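# Press the gauge pin under the yellow magnet

## Task

Find the one post of the checking fixture that has a yellow magnet on it. Press that post's gauge pin in as far as it goes and keep it there for one second; after that the spring may push it back out. Do not touch the other three pins, and do not move the magnet.

## Robot and tools

Robot: two UR20 arms, left_arm and right_arm, each ending in a Robotiq 2F-85 two-finger gripper. Each arm has one wrist camera: cam_left_wrist and cam_right_wrist, both 896x504 pixels.

Frames. The scene frame has its origin at table height, halfway between the two nominal bases. +z points up and +x points out over the table. left_arm is on the +y side; the arm names do not match image sides. Calibrated bases: left_arm at (+0.060, +0.928, 0) m, right_arm at (-0.064, -0.817, 0) m, both turned only slightly about z. Reported gripper positions, orientations, velocities and Hand targets are in that arm's own base frame. Motion offsets are along the axes of the arm's current Hand target. On the gripper, the fingers point along +z and open and close along y. end_effector_position is the point between the closed pads. Closed fingertips reach about 19 mm past it, open ones about 6 mm. A camera block sticks out about 10 cm toward the gripper's +x.

Row layout. Each row has 18 numbers, one list for both arms, even if only one arm moves. The first 9 are left_arm: dx, dy, dz, rx, ry, rz, then gripper position, force_limit, speed. The last 9 are the same for right_arm. The six pose numbers are an offset from that arm's Hand target, not an absolute pose. Scale: 1.0 equals 0.6 m or 180 degrees, and the range is -1 to 1. rx, ry, rz form one rotation vector. To leave an arm where it is, give it six zeros and repeat its last gripper numbers; a 0 in a gripper slot is a real command.

Gripper numbers. position +1 is fully open (85 mm); the pads touch near -0.8; -1 closes until blocked. force_limit and speed are also -1 to 1 and both start at +1. speed runs from about 20 mm/s (-1) to 150 mm/s (+1). For this task the gripper can simply stay closed, so the pads or fingertips can serve as a pusher.

execute_actions(actions, cameras). actions is a list of actions; each action is a table of up to 15 rows. One row lasts one control step (1/30 s), and a short table repeats its last row to fill 15 steps. Every row in an action counts from the Hand target at that action's start. Each new action or call starts again from the current Hand target, so repeating an offset moves the arm further. An empty list only returns the state and images. cameras picks which images return: none, all, or named ones.

move(target, speed, blend, stop_force, zero, blocking, cameras). The gripper travels in a straight line toward the target offset. target is one 18-number row or a list of up to 15 rows, all counted from the same starting Hand targets. speed is in m/s (0.002 to 4.2, default 0.25). blend (m) rounds corners in a list. stop_force (6 to 120 N) ends an arm's path when its wrist sensor feels that much push against the motion; use it when approaching the pin, with a slow speed. zero (default true) re-zeroes the sensor first. blocking=false cannot be used with stop_force. Paths do not avoid obstacles, and a path near an arm's own base can flip its shoulder. The result adds a move: line telling how the move ended (done, off_target, moving, held, fault) and which limits acted (paced = pose clipped, held = steps withheld).

wait(seconds 0 to 10) lets time pass while both arms hold their commands; use it to keep the pin pressed for the second. stop() brakes a running move. zoom_image(camera, region [x0,y0,x1,y1], at most 504x504 px) enlarges part of the latest image from a wrist camera. zero_wrist_force(arm) tares that arm's sensor. read_manual only returns licence text. finished_scene(scene) ends the current scene for good; pass this scene's number.

Reading results. Hand target is the last pose commanded after clipping, and later offsets count from it; the gripper often rests a little short of it. object_status: 0 moving, 1 blocked while opening, 2 blocked while closing (holding), 3 at the requested opening. position_measured is in counts: 3 open, 230 pads together. Wrist force and torque are along the gripper's axes, as the surface pushes back on the arm; a third line shows the peak since the last report. Joint torques include the arm's own weight. MOTOR HOT warns of heating; at 85 °C the arm brakes for 30 to 60 s.

Cautions. The orientation command is clipped to within 32 degrees of the current orientation. The arms are stiff, so a target even slightly beyond a firm surface can cause a fault. About 150 N (±25) of outside force, or a joint torque limit (wrists 98.4 N m), stops that arm for 10 s. Press the pin straight along its axis, slowly and with stop_force. Then either keep it pressed and wait, or command the target back out past the gripper to release. Do not knock the magnet, other pins or the fixture. Keep the arms from hitting each other, and let nothing fall off the table.

Each tool is called after "Call:" in YAML: its name, and indented under it one key for each argument.

## Session

Call:
execute_actions:
  actions: []

Scene clock: 0.00 s.
left_arm: end_effector_position=(+0.6452, +0.5338, +0.3687) position_measured=3 object_status=3 end_effector_quat_wxyz=(+0.054, +0.895, -0.431, +0.101) | right_arm: end_effector_position=(+1.0094, -0.4085, +0.1239) position_measured=3 object_status=3 end_effector_quat_wxyz=(+0.497, -0.362, -0.574, -0.541)
Joint positions: left_arm=[0.541 -1.507 2.094 -2.179 -1.799 -1.706] | right_arm=[2.693 -2.576 -1.22 -2.623 2.507 -0.374]
Joint velocities: within noise
Joint torques (N m): no reading
Motor temperatures (°C): left_arm=[24 36 26 39 35 34] | right_arm=[29 36 36 38 34 39]
Wrist force (N): no reading
Wrist torque (N m): no reading
Wrist force, peak (N): no reading
Hand target: left_arm +0.6452, +0.5338, +0.3687; +0.054, +0.895, -0.431, +0.101 | right_arm +1.0094, -0.4085, +0.1239; +0.497, -0.362, -0.574, -0.541
Tool commands: left_gripper/position=+1.0 left_gripper/force_limit=+1.0 left_gripper/speed=+1.0 right_gripper/position=+1.0 right_gripper/force_limit=+1.0 right_gripper/speed=+1.0

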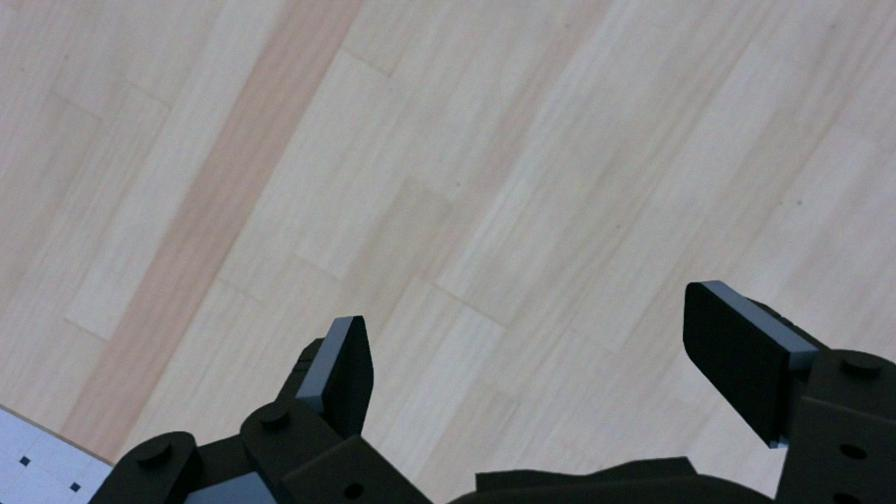

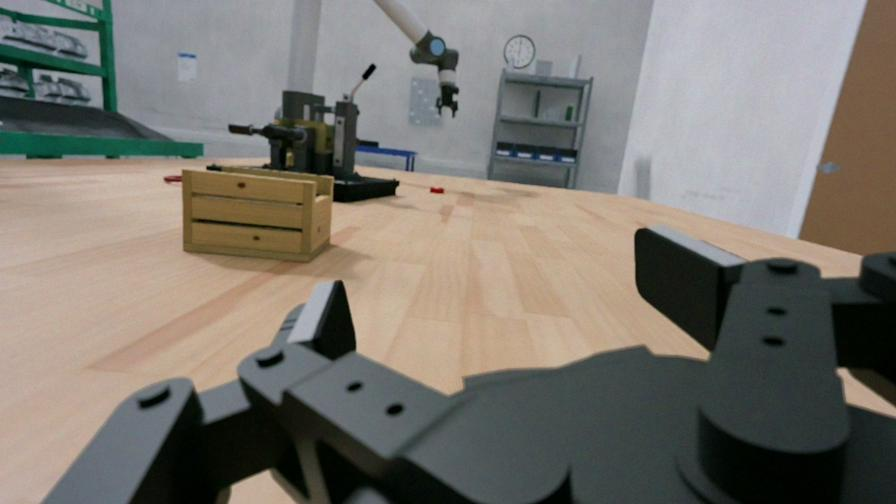

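Call:
zoom_image:
  camera: "cam_right_wrist"
  region: [150, 50, 470, 230]

Call:
zoom_image:
  camera: "cam_left_wrist"
  region: [0, 380, 200, 504]

Scaled by 1.575 from the camera's 896x504 image, which has a finer 1280x720 frame.

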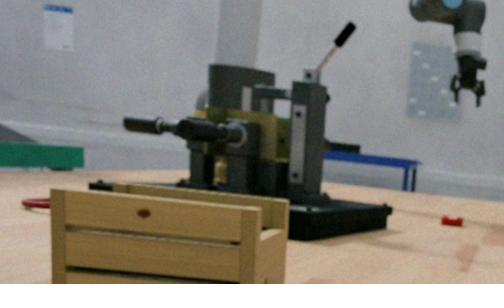

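Scaled by 2.520 from the camera's 896x504 image, which has a finer 1280x720 frame.

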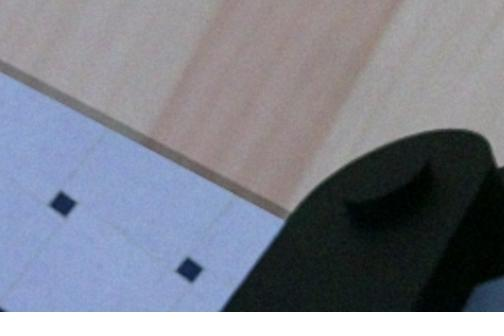

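Call:
move:
  target: [0.627,0.635,0.12,-0.201,0.282,0.238,1,1,1,0.445,0.004,0.905,0.11,-0.085,0,1,1,1]
  speed: 0.5

Call:
move:
  target: [0.36,-0.145,0.81,0,0,0,1,1,1,0,0,0,0,0,0,1,1,1]
  speed: 0.5

Scene clock: 4.50 s.
left_arm: end_effector_position=(+0.5859, -0.0028, +0.3874) position_measured=3 object_status=3 end_effector_quat_wxyz=(-0.447, -0.500, +0.659, -0.340) | right_arm: end_effector_position=(+0.8494, +0.0914, +0.4249) position_measured=3 object_status=3 end_effector_quat_wxyz=(-0.472, +0.340, +0.719, +0.382)
Joint positions: left_arm=[0.142 -1.526 2.232 -1.485 -2.59 -0.699] | right_arm=[3.141 -1.92 -1.799 -2.003 2.624 0.261]
Joint velocities: within noise
Joint torques (N m): left_arm=[-20.54 -60.1 -104.01 -2.22 -8.22 2.47] | right_arm=[22.35 160.31 71.5 8.84 7.98 5.1]
Motor temperatures (°C): left_arm=[24 36 26 39 35 34] | right_arm=[29 36 36 38 34 39]
Wrist force (N): left_arm=[1.0 -0.1 0.2] | right_arm=[-0.4 0.9 1.5]
Wrist torque (N m): left_arm=[0.13 0.28 -0.05] | right_arm=[0.45 0.27 -0.05]
Wrist force, peak (N): left_arm=[1.3 -1.0 4.3] | right_arm=[3.4 2.4 4.3]
Hand target: left_arm +0.5859, -0.0028, +0.3874; -0.447, -0.500, +0.659, -0.340 | right_arm +0.8493, +0.0914, +0.4249; -0.472, +0.340, +0.719, +0.382
Off the commanded pose: left_arm 0.000 m, 0 deg | right_arm 0.000 m, 0 deg.
move: done
camera_calibration:
cam_left_wrist: T_world_to_cam=[[-0.941834, 0.314337, -0.118915, 0.615571], [0.290607, 0.583996, -0.757955, 0.14829], [-0.168807, -0.748425, -0.641376, 0.471381], [0, 0, 0, 1]] pos_world=[0.616244, 0.0726964, 0.48793]
cam_right_wrist: T_world_to_cam=[[0.917299, 0.387868, 0.0901156, -0.836213], [0.27443, -0.451799, -0.848861, 0.17832], [-0.288532, 0.80339, -0.520878, 0.520995], [0, 0, 0, 1]] pos_world=[0.868445, -0.0136576, 0.498099]

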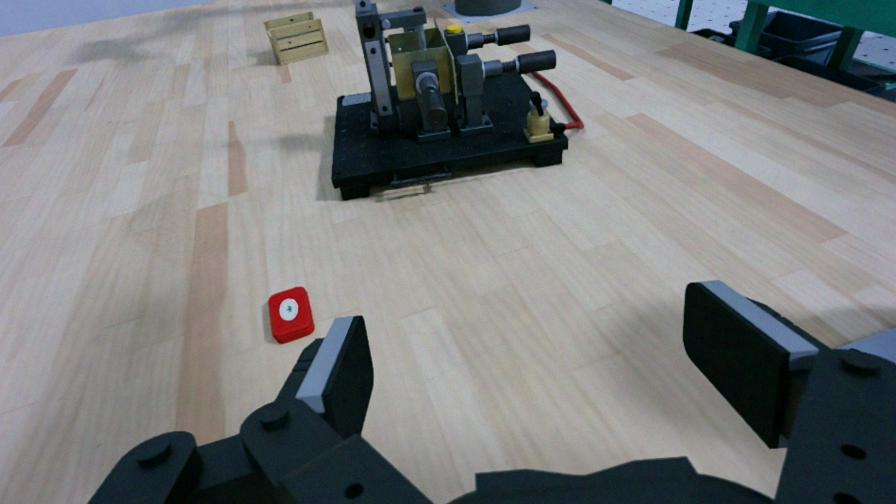

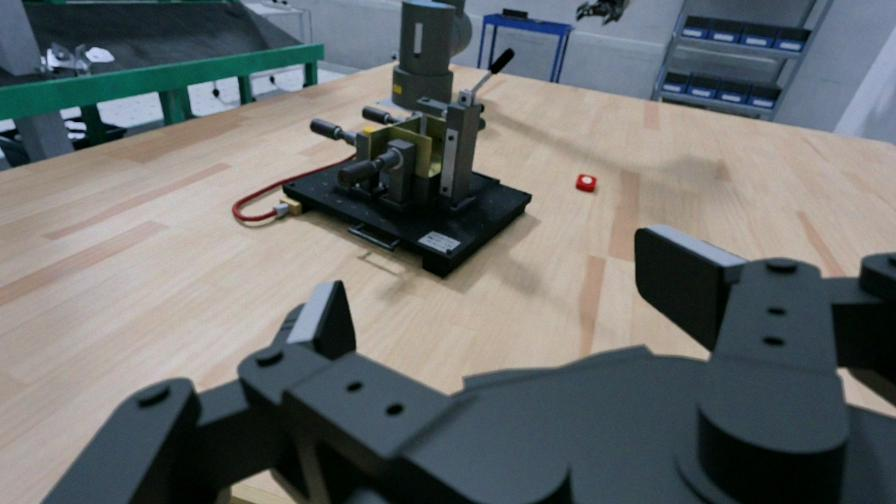

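Scene clock: 6.80 s.
left_arm: end_effector_position=(+0.5275, -0.5381, +0.4094) position_measured=3 object_status=3 end_effector_quat_wxyz=(-0.447, -0.500, +0.659, -0.340) | right_arm: end_effector_position=(+0.8493, +0.0914, +0.4249) position_measured=3 object_status=3 end_effector_quat_wxyz=(-0.472, +0.340, +0.719, +0.382)
Joint positions: left_arm=[-0.681 -1.344 2.464 -3.479 -2.592 -2.438] | right_arm=[3.141 -1.92 -1.799 -2.003 2.624 0.261]
Joint velocities: within noise
Joint torques (N m): left_arm=[-13.72 -74.67 -33.63 -12.2 2.31 -3.48] | right_arm=[16.25 160.42 82.94 8.03 7.7 4.65]
Motor temperatures (°C): left_arm=[24 36 26 39 35 34] | right_arm=[29 36 36 38 34 39]
Wrist force (N): left_arm=[0.9 0.2 0.4] | right_arm=[-0.4 1.0 1.7]
Wrist torque (N m): left_arm=[0.22 0.24 -0.08] | right_arm=[0.46 0.27 -0.05]
Wrist force, peak (N): left_arm=[3.1 -2.4 4.9] | right_arm=[-0.9 0.8 1.7]
Hand target: left_arm +0.5275, -0.5381, +0.4093; -0.447, -0.500, +0.659, -0.340 | right_arm +0.8493, +0.0914, +0.4249; -0.472, +0.340, +0.719, +0.382
Off the commanded pose: left_arm 0.000 m, 0 deg | right_arm 0.000 m, 0 deg.
move: done
camera_calibration:
cam_left_wrist: T_world_to_cam=[[-0.941742, 0.314601, -0.118949, 0.731525], [0.290792, 0.583887, -0.757968, 0.494326], [-0.169004, -0.748399, -0.641355, 0.0750483], [0, 0, 0, 1]] pos_world=[0.557845, -0.462603, 0.50983]
cam_right_wrist: T_world_to_cam=[[0.917261, 0.387947, 0.0901652, -0.836159], [0.274549, -0.451872, -0.848784, 0.178334], [-0.28854, 0.803311, -0.520995, 0.521003], [0, 0, 0, 1]] pos_world=[0.868345, -0.013558, 0.498199]

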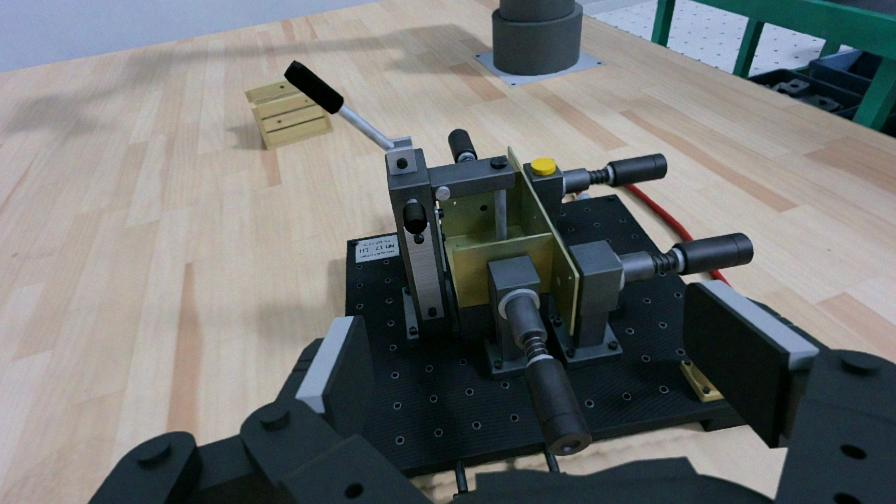

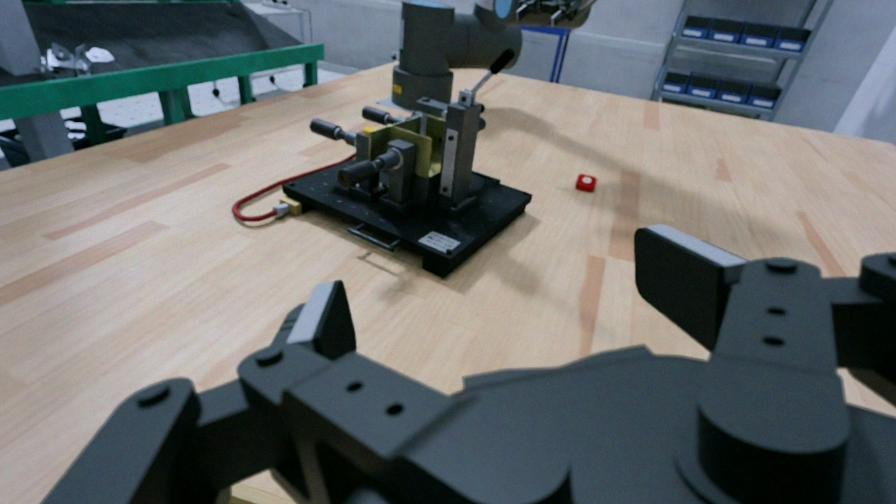

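Call:
zoom_image:
  camera: "cam_left_wrist"
  region: [440, 120, 780, 311]

Call:
zoom_image:
  camera: "cam_right_wrist"
  region: [290, 80, 550, 226]

Scaled by 1.482 from the camera's 896x504 image, which has a finer 1280x720 frame.

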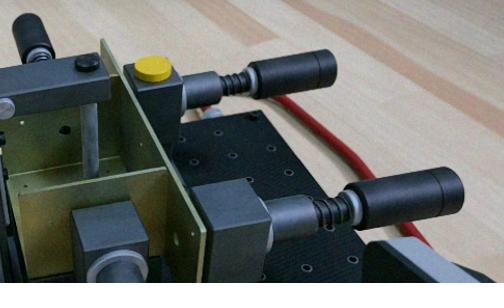

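Scaled by 1.938 from the camera's 896x504 image, which has a finer 1280x720 frame.

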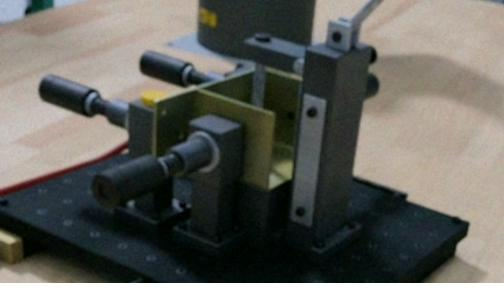

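Call:
move:
  target: [0.201,0.551,0.773,-0.272,-0.3075,0.401,-1,-1,-1,0.095,-0.063,0.597,0.1,0.03,0,1,1,1]
  speed: 0.4

Scene clock: 13.97 s.
left_arm: end_effector_position=(+0.0817, -0.9079, +0.3504) position_measured=230 object_status=0 end_effector_quat_wxyz=(+0.000, +0.074, +0.997, -0.001) | right_arm: end_effector_position=(+0.6489, +0.3920, +0.3754) position_measured=3 object_status=3 end_effector_quat_wxyz=(-0.552, +0.243, +0.747, +0.280)
Joint positions: left_arm=[-1.703 -1.429 2.015 -2.159 -1.571 -1.556] | right_arm=[3.549 -1.848 -2.009 -1.851 2.699 0.375]
Joint velocities: within noise
Joint torques (N m): left_arm=[-14.22 -90.84 -105.02 -8.66 4.83 2.75] | right_arm=[21.36 136.75 75.96 7.06 7.68 5.11]
Motor temperatures (°C): left_arm=[24 36 26 39 35 34] | right_arm=[29 36 36 37 34 39]
Wrist force (N): left_arm=[0.4 0.0 -0.5] | right_arm=[-1.9 0.3 0.5]
Wrist torque (N m): left_arm=[-0.06 -0.19 0.04] | right_arm=[0.40 0.65 -0.11]
Wrist force, peak (N): left_arm=[2.9 -2.8 0.0] | right_arm=[-2.3 0.7 2.3]
Hand target: left_arm +0.0817, -0.9079, +0.3504; +0.000, +0.074, +0.997, -0.001 | right_arm +0.6489, +0.3920, +0.3754; -0.552, +0.243, +0.747, +0.280
Off the commanded pose: left_arm 0.000 m, 0 deg | right_arm 0.000 m, 0 deg.
move: done
camera_calibration:
cam_left_wrist: T_world_to_cam=[[0.273103, 0.961984, 0.00146744, 0.867456], [0.912518, -0.259542, 0.316146, -0.397763], [0.304508, -0.0850013, -0.94871, 0.356473], [0, 0, 0, 1]] pos_world=[0.0175124, -0.907414, 0.462668]
cam_right_wrist: T_world_to_cam=[[0.755062, 0.655619, 0.00667789, -0.732764], [0.332522, -0.37414, -0.865707, 0.265349], [-0.565076, 0.655883, -0.500507, 0.42541], [0, 0, 0, 1]] pos_world=[0.705436, 0.300673, 0.447529]

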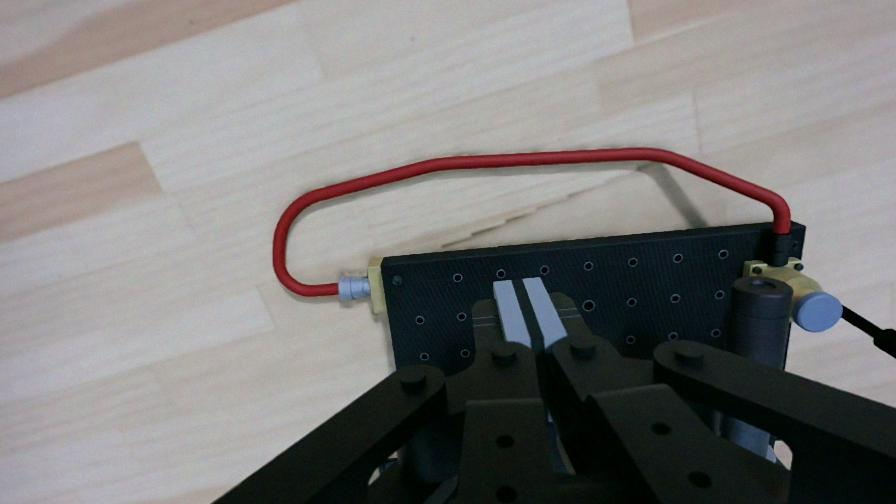

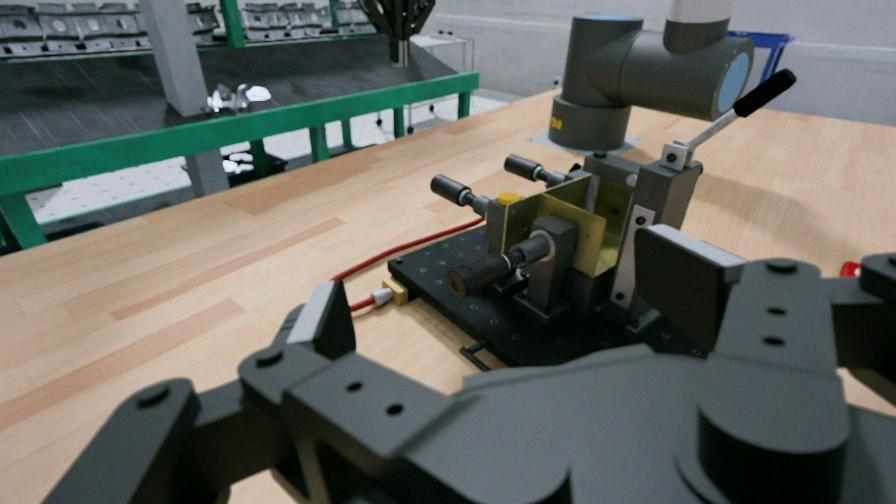

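Call:
zoom_image:
  camera: "cam_right_wrist"
  region: [400, 130, 620, 254]

Scaled by 2.291 from the camera's 896x504 image, which has a finer 1280x720 frame.

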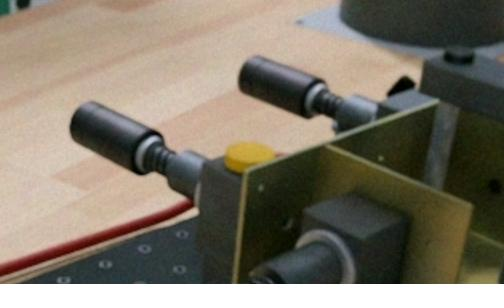

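Call:
move:
  target:
    - [0,0,0.308,0,0,0,-1,-1,-1,0,0,0,0,0,0,1,1,1]
    - [-0.05,0,0.308,0,0,0,-1,-1,-1,0,0,0,0,0,0,1,1,1]
  speed: 0.25
  blend: [0.02,0]

Call:
move:
  target: [-0.07,0,0,0,0,0,-1,-1,-1,0,0,0,0,0,0,1,1,1]
  speed: 0.03
  stop_force: 30

Call:
zoom_image:
  camera: "cam_right_wrist"
  region: [400, 130, 620, 254]

Scene clock: 16.57 s.
left_arm: end_effector_position=(+0.1111, -0.9127, +0.1657) position_measured=230 object_status=3 end_effector_quat_wxyz=(+0.000, +0.074, +0.997, -0.001) | right_arm: end_effector_position=(+0.6489, +0.3920, +0.3754) position_measured=3 object_status=3 end_effector_quat_wxyz=(-0.552, +0.243, +0.747, +0.280)
Joint positions: left_arm=[-1.67 -1.259 2.124 -2.438 -1.571 -1.522] | right_arm=[3.549 -1.848 -2.009 -1.851 2.699 0.375]
Joint velocities: within noise
Joint torques (N m): left_arm=[17.05 -110.86 -97.41 -12.78 -2.32 1.73] | right_arm=[15.81 125.6 85.98 4.18 7.32 4.38]
Motor temperatures (°C): left_arm=[24 36 26 39 35 34] | right_arm=[29 36 36 37 34 39]
Wrist force (N): left_arm=[-0.1 -0.2 -0.5] | right_arm=[-2.2 0.4 0.7]
Wrist torque (N m): left_arm=[-0.15 -0.08 0.06] | right_arm=[0.41 0.69 -0.11]
Wrist force, peak (N): left_arm=[2.7 -0.2 2.8] | right_arm=[-2.5 0.5 0.5]
Hand target: left_arm +0.1112, -0.9128, +0.1656; +0.000, +0.074, +0.997, -0.001 | right_arm +0.6489, +0.3920, +0.3754; -0.552, +0.243, +0.747, +0.280
Off the commanded pose: left_arm 0.000 m, 0 deg | right_arm 0.000 m, 0 deg.
move: done; blend cut to 0.015 m at target 1
camera_calibration:
cam_left_wrist: T_world_to_cam=[[0.273109, 0.961982, 0.00152762, 0.864296], [0.912456, -0.259551, 0.316318, -0.367466], [0.304689, -0.0849955, -0.948652, 0.171772], [0, 0, 0, 1]] pos_world=[0.0469121, -0.912214, 0.277868]
cam_right_wrist: T_world_to_cam=[[0.755062, 0.655619, 0.00667789, -0.732764], [0.332522, -0.37414, -0.865707, 0.265349], [-0.565076, 0.655883, -0.500507, 0.42541], [0, 0, 0, 1]] pos_world=[0.705436, 0.300673, 0.447529]

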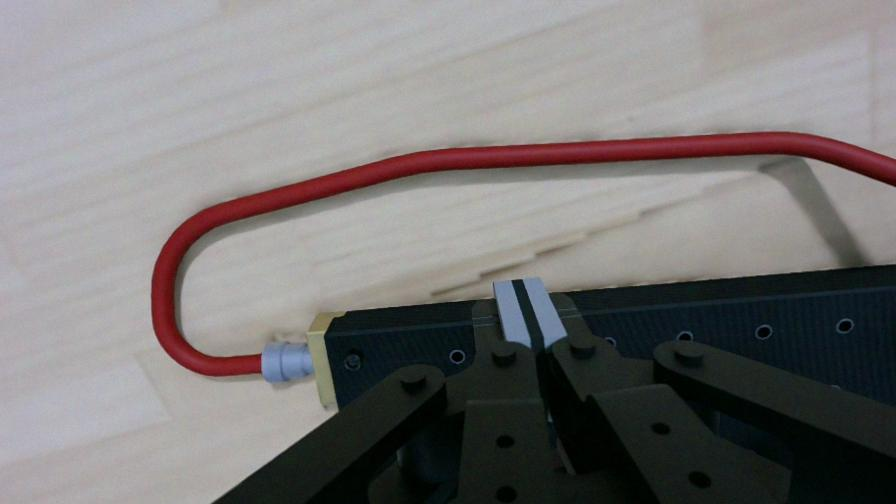

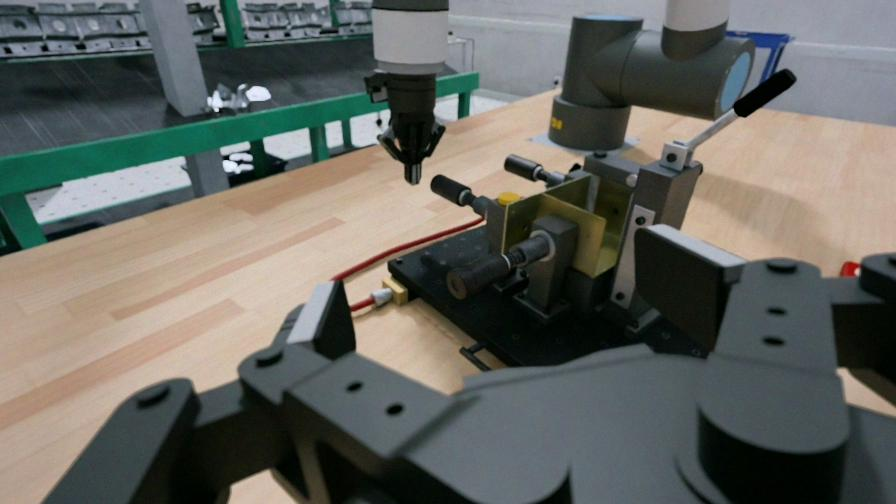

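Scene clock: 18.93 s.
left_arm: end_effector_position=(+0.1528, -0.9189, +0.1656) position_measured=230 object_status=3 end_effector_quat_wxyz=(+0.000, +0.074, +0.997, -0.001) | right_arm: end_effector_position=(+0.6489, +0.3920, +0.3754) position_measured=3 object_status=3 end_effector_quat_wxyz=(-0.552, +0.243, +0.747, +0.280)
Joint positions: left_arm=[-1.623 -1.248 2.107 -2.432 -1.571 -1.476] | right_arm=[3.549 -1.848 -2.009 -1.851 2.699 0.375]
Joint velocities: within noise
Joint torques (N m): left_arm=[26.46 -115.3 -96.05 -8.28 5.18 3.26] | right_arm=[16.25 123.12 85.94 1.97 6.35 4.16]
Motor temperatures (°C): left_arm=[24 36 26 39 35 34] | right_arm=[29 36 36 37 34 39]
Wrist force (N): left_arm=[7.2 1.4 -0.8] | right_arm=[-2.2 0.4 0.9]
Wrist torque (N m): left_arm=[-0.15 -0.12 0.09] | right_arm=[0.41 0.71 -0.10]
Wrist force, peak (N): left_arm=[7.4 0.3 -1.5] | right_arm=[-2.5 0.4 0.8]
Hand target: left_arm +0.1528, -0.9189, +0.1656; +0.000, +0.074, +0.997, -0.001 | right_arm +0.6489, +0.3920, +0.3754; -0.552, +0.243, +0.747, +0.280
Off the commanded pose: left_arm 0.000 m, 0 deg | right_arm 0.000 m, 0 deg.
move: done
camera_calibration:
cam_left_wrist: T_world_to_cam=[[0.273103, 0.961984, 0.00146738, 0.858891], [0.912528, -0.259545, 0.316114, -0.407069], [0.304478, -0.0849928, -0.94872, 0.15858], [0, 0, 0, 1]] pos_world=[0.0886125, -0.918414, 0.277868]
cam_right_wrist: T_world_to_cam=[[0.755062, 0.655619, 0.00667789, -0.732764], [0.332522, -0.37414, -0.865707, 0.265349], [-0.565076, 0.655883, -0.500507, 0.42541], [0, 0, 0, 1]] pos_world=[0.705436, 0.300673, 0.447529]

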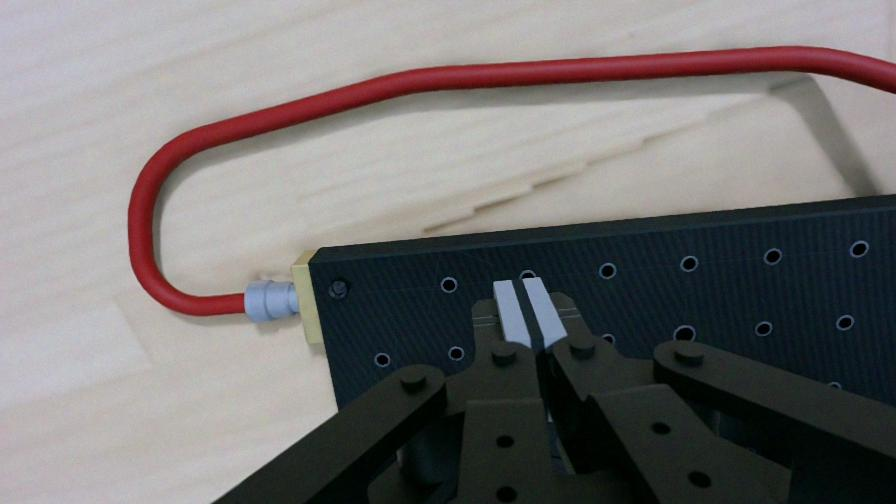

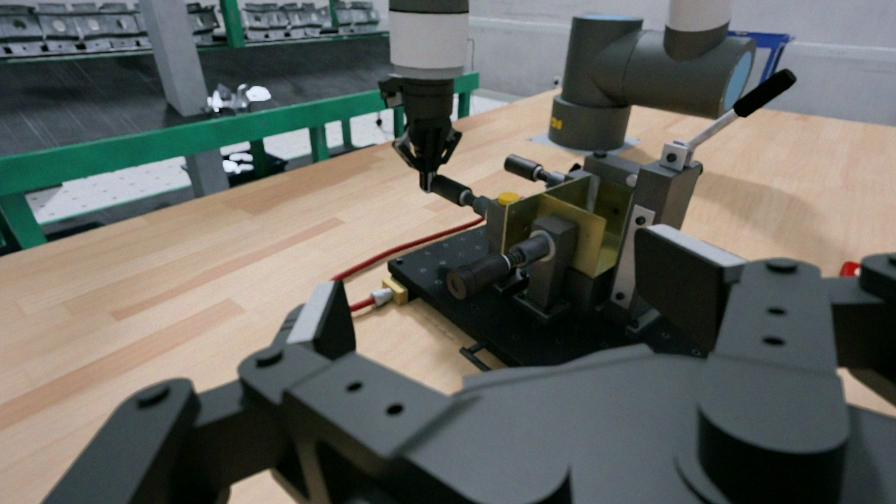

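Scaled by 2.291 from the camera's 896x504 image, which has a finer 1280x720 frame.

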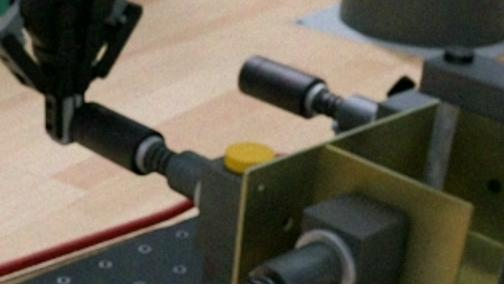

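Call:
move:
  target: [-0.04,0,0,0,0,0,-1,-1,-1,0,0,0,0,0,0,1,1,1]
  speed: 0.015
  stop_force: 40
  cameras: ["cam_right_wrist"]

Call:
zoom_image:
  camera: "cam_right_wrist"
  region: [400, 130, 620, 254]

Scene clock: 21.77 s.
left_arm: end_effector_position=(+0.1724, -0.9219, +0.1656) position_measured=230 object_status=3 end_effector_quat_wxyz=(+0.000, +0.074, +0.997, -0.001) | right_arm: end_effector_position=(+0.6489, +0.3920, +0.3754) position_measured=3 object_status=3 end_effector_quat_wxyz=(-0.552, +0.243, +0.747, +0.280)
Joint positions: left_arm=[-1.602 -1.242 2.098 -2.429 -1.571 -1.454] | right_arm=[3.549 -1.848 -2.009 -1.851 2.699 0.375]
Joint velocities: within noise
Joint torques (N m): left_arm=[24.77 -155.86 -58.04 -12.44 20.41 -4.56] | right_arm=[16.97 118.08 84.23 1.68 6.25 4.04]
Motor temperatures (°C): left_arm=[24 36 26 39 35 34] | right_arm=[29 36 36 37 34 39]
Wrist force (N): left_arm=[52.0 0.6 -7.9] | right_arm=[-2.3 0.3 0.5]
Wrist torque (N m): left_arm=[-0.12 -0.47 0.24] | right_arm=[0.40 0.71 -0.11]
Wrist force, peak (N): left_arm=[88.6 8.4 -18.8] | right_arm=[-2.6 0.4 0.5]
Hand target: left_arm +0.1724, -0.9218, +0.1656; +0.000, +0.074, +0.997, -0.001 (not the last commanded pose) | right_arm +0.6489, +0.3920, +0.3754; -0.552, +0.243, +0.747, +0.280
Off the commanded pose: left_arm 0.004 m, 0 deg | right_arm 0.000 m, 0 deg.
move: contact (left_arm)
camera_calibration:
cam_right_wrist: T_world_to_cam=[[0.755062, 0.655619, 0.00667789, -0.732764], [0.332522, -0.37414, -0.865707, 0.265349], [-0.565076, 0.655883, -0.500507, 0.42541], [0, 0, 0, 1]] pos_world=[0.705436, 0.300673, 0.447529]
Images, in order (width x height): cam_right_wrist 896x504.

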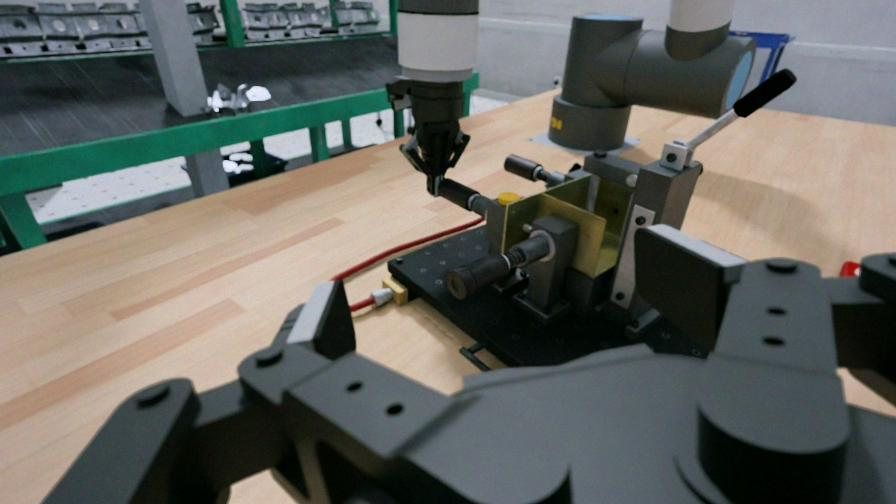

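Scaled by 2.291 from the camera's 896x504 image, which has a finer 1280x720 frame.

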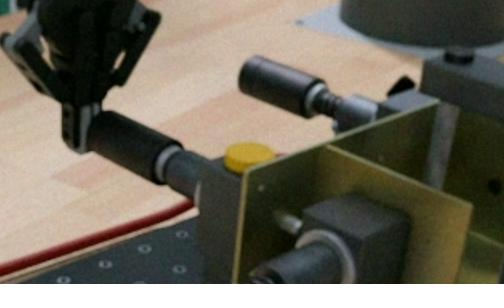

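Call:
wait:
  seconds: 1.2
  cameras: ["cam_right_wrist"]

Call:
move:
  target: [0.08,0,0,0,0,0,-1,-1,-1,0,0,0,0,0,0,1,1,1]
  speed: 0.08
  cameras: ["cam_right_wrist"]

Call:
finished_scene:
  scene: 1

Scene clock: 23.43 s.
left_arm: end_effector_position=(+0.1724, -0.9218, +0.1656) position_measured=230 object_status=3 end_effector_quat_wxyz=(+0.000, +0.074, +0.997, -0.001) | right_arm: end_effector_position=(+0.6489, +0.3920, +0.3754) position_measured=3 object_status=3 end_effector_quat_wxyz=(-0.552, +0.243, +0.747, +0.280)
Joint positions: left_arm=[-1.602 -1.242 2.098 -2.429 -1.571 -1.454] | right_arm=[3.549 -1.848 -2.009 -1.851 2.699 0.375]
Joint velocities: within noise
Joint torques (N m): left_arm=[26.43 -159.8 -61.28 -7.19 12.99 -4.52] | right_arm=[16.67 118.95 81.82 1.57 5.64 4.8]
Motor temperatures (°C): left_arm=[24 36 26 39 35 34] | right_arm=[29 36 36 37 34 39]
Wrist force (N): left_arm=[50.3 -2.6 -7.0] | right_arm=[-2.2 0.6 0.4]
Wrist torque (N m): left_arm=[-0.15 -0.38 0.27] | right_arm=[0.45 0.69 -0.11]
Wrist force, peak (N): left_arm=[51.6 0.4 -8.2] | right_arm=[-2.6 0.0 0.8]
Hand target: left_arm +0.1724, -0.9218, +0.1656; +0.000, +0.074, +0.997, -0.001 (not the last commanded pose) | right_arm +0.6489, +0.3920, +0.3754; -0.552, +0.243, +0.747, +0.280
Tool commands: left_gripper/position=-1.0 left_gripper/force_limit=-1.0 left_gripper/speed=-1.0 right_gripper/position=+1.0 right_gripper/force_limit=+1.0 right_gripper/speed=+1.0
Off the commanded pose: left_arm 0.004 m, 0 deg | right_arm 0.000 m, 0 deg.
wait: 1.20 s; at rest from the start
camera_calibration:
cam_right_wrist: T_world_to_cam=[[0.755062, 0.655619, 0.00667789, -0.732764], [0.332522, -0.37414, -0.865707, 0.265349], [-0.565076, 0.655883, -0.500507, 0.42541], [0, 0, 0, 1]] pos_world=[0.705436, 0.300673, 0.447529]
Images, in order (width x height): cam_right_wrist 896x504.

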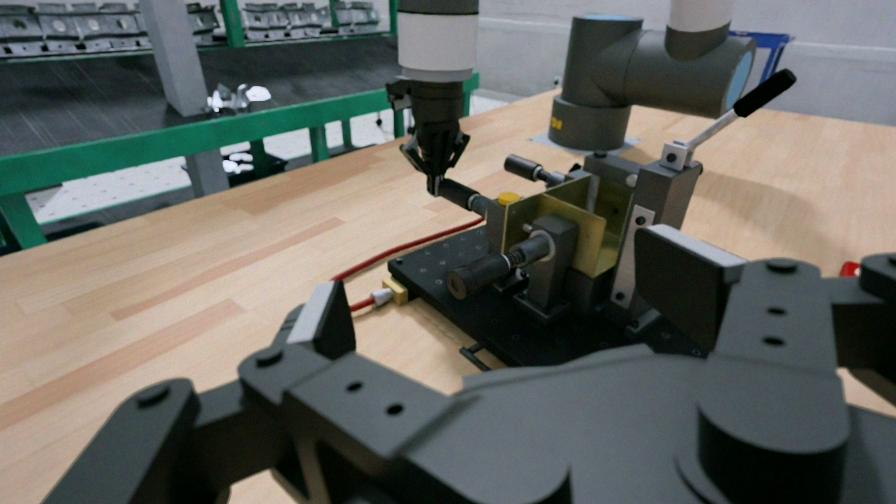

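Scene clock: 24.43 s.
left_arm: end_effector_position=(+0.1251, -0.9148, +0.1656) position_measured=230 object_status=3 end_effector_quat_wxyz=(+0.000, +0.074, +0.997, -0.001) | right_arm: end_effector_position=(+0.6489, +0.3920, +0.3754) position_measured=3 object_status=3 end_effector_quat_wxyz=(-0.552, +0.243, +0.747, +0.280)
Joint positions: left_arm=[-1.654 -1.255 2.119 -2.436 -1.571 -1.507] | right_arm=[3.549 -1.848 -2.009 -1.851 2.699 0.375]
Joint velocities: within noise
Joint torques (N m): left_arm=[-21 -162.29 -55.03 -11.94 -2.76 -2.7] | right_arm=[13.87 119.64 82.58 2.04 6.18 4.31]
Motor temperatures (°C): left_arm=[24 36 26 39 35 34] | right_arm=[29 36 36 37 34 39]
Wrist force (N): left_arm=[-2.0 3.8 -0.3] | right_arm=[-2.7 0.6 0.3]
Wrist torque (N m): left_arm=[0.57 0.26 0.07] | right_arm=[0.46 0.79 -0.11]
Wrist force, peak (N): left_arm=[49.4 -2.3 -7.1] | right_arm=[-2.7 0.6 0.3]
Hand target: left_arm +0.1249, -0.9148, +0.1656; +0.000, +0.074, +0.997, -0.001 | right_arm +0.6489, +0.3920, +0.3754; -0.552, +0.243, +0.747, +0.280
Off the commanded pose: left_arm 0.000 m, 0 deg | right_arm 0.000 m, 0 deg.
move: done
camera_calibration:
cam_right_wrist: T_world_to_cam=[[0.755062, 0.655619, 0.00667789, -0.732764], [0.332522, -0.37414, -0.865707, 0.265349], [-0.565076, 0.655883, -0.500507, 0.42541], [0, 0, 0, 1]] pos_world=[0.705436, 0.300673, 0.447529]
Images, in order (width x height): cam_right_wrist 896x504.

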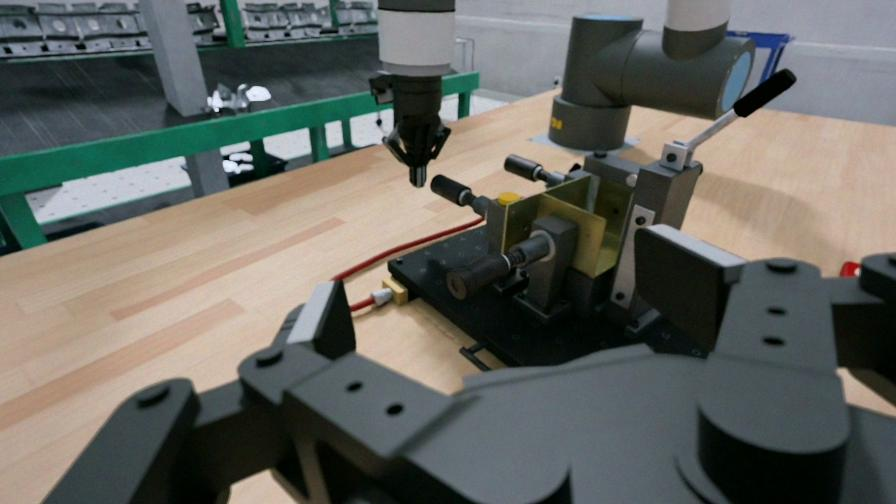

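The scene is finished: the task was done.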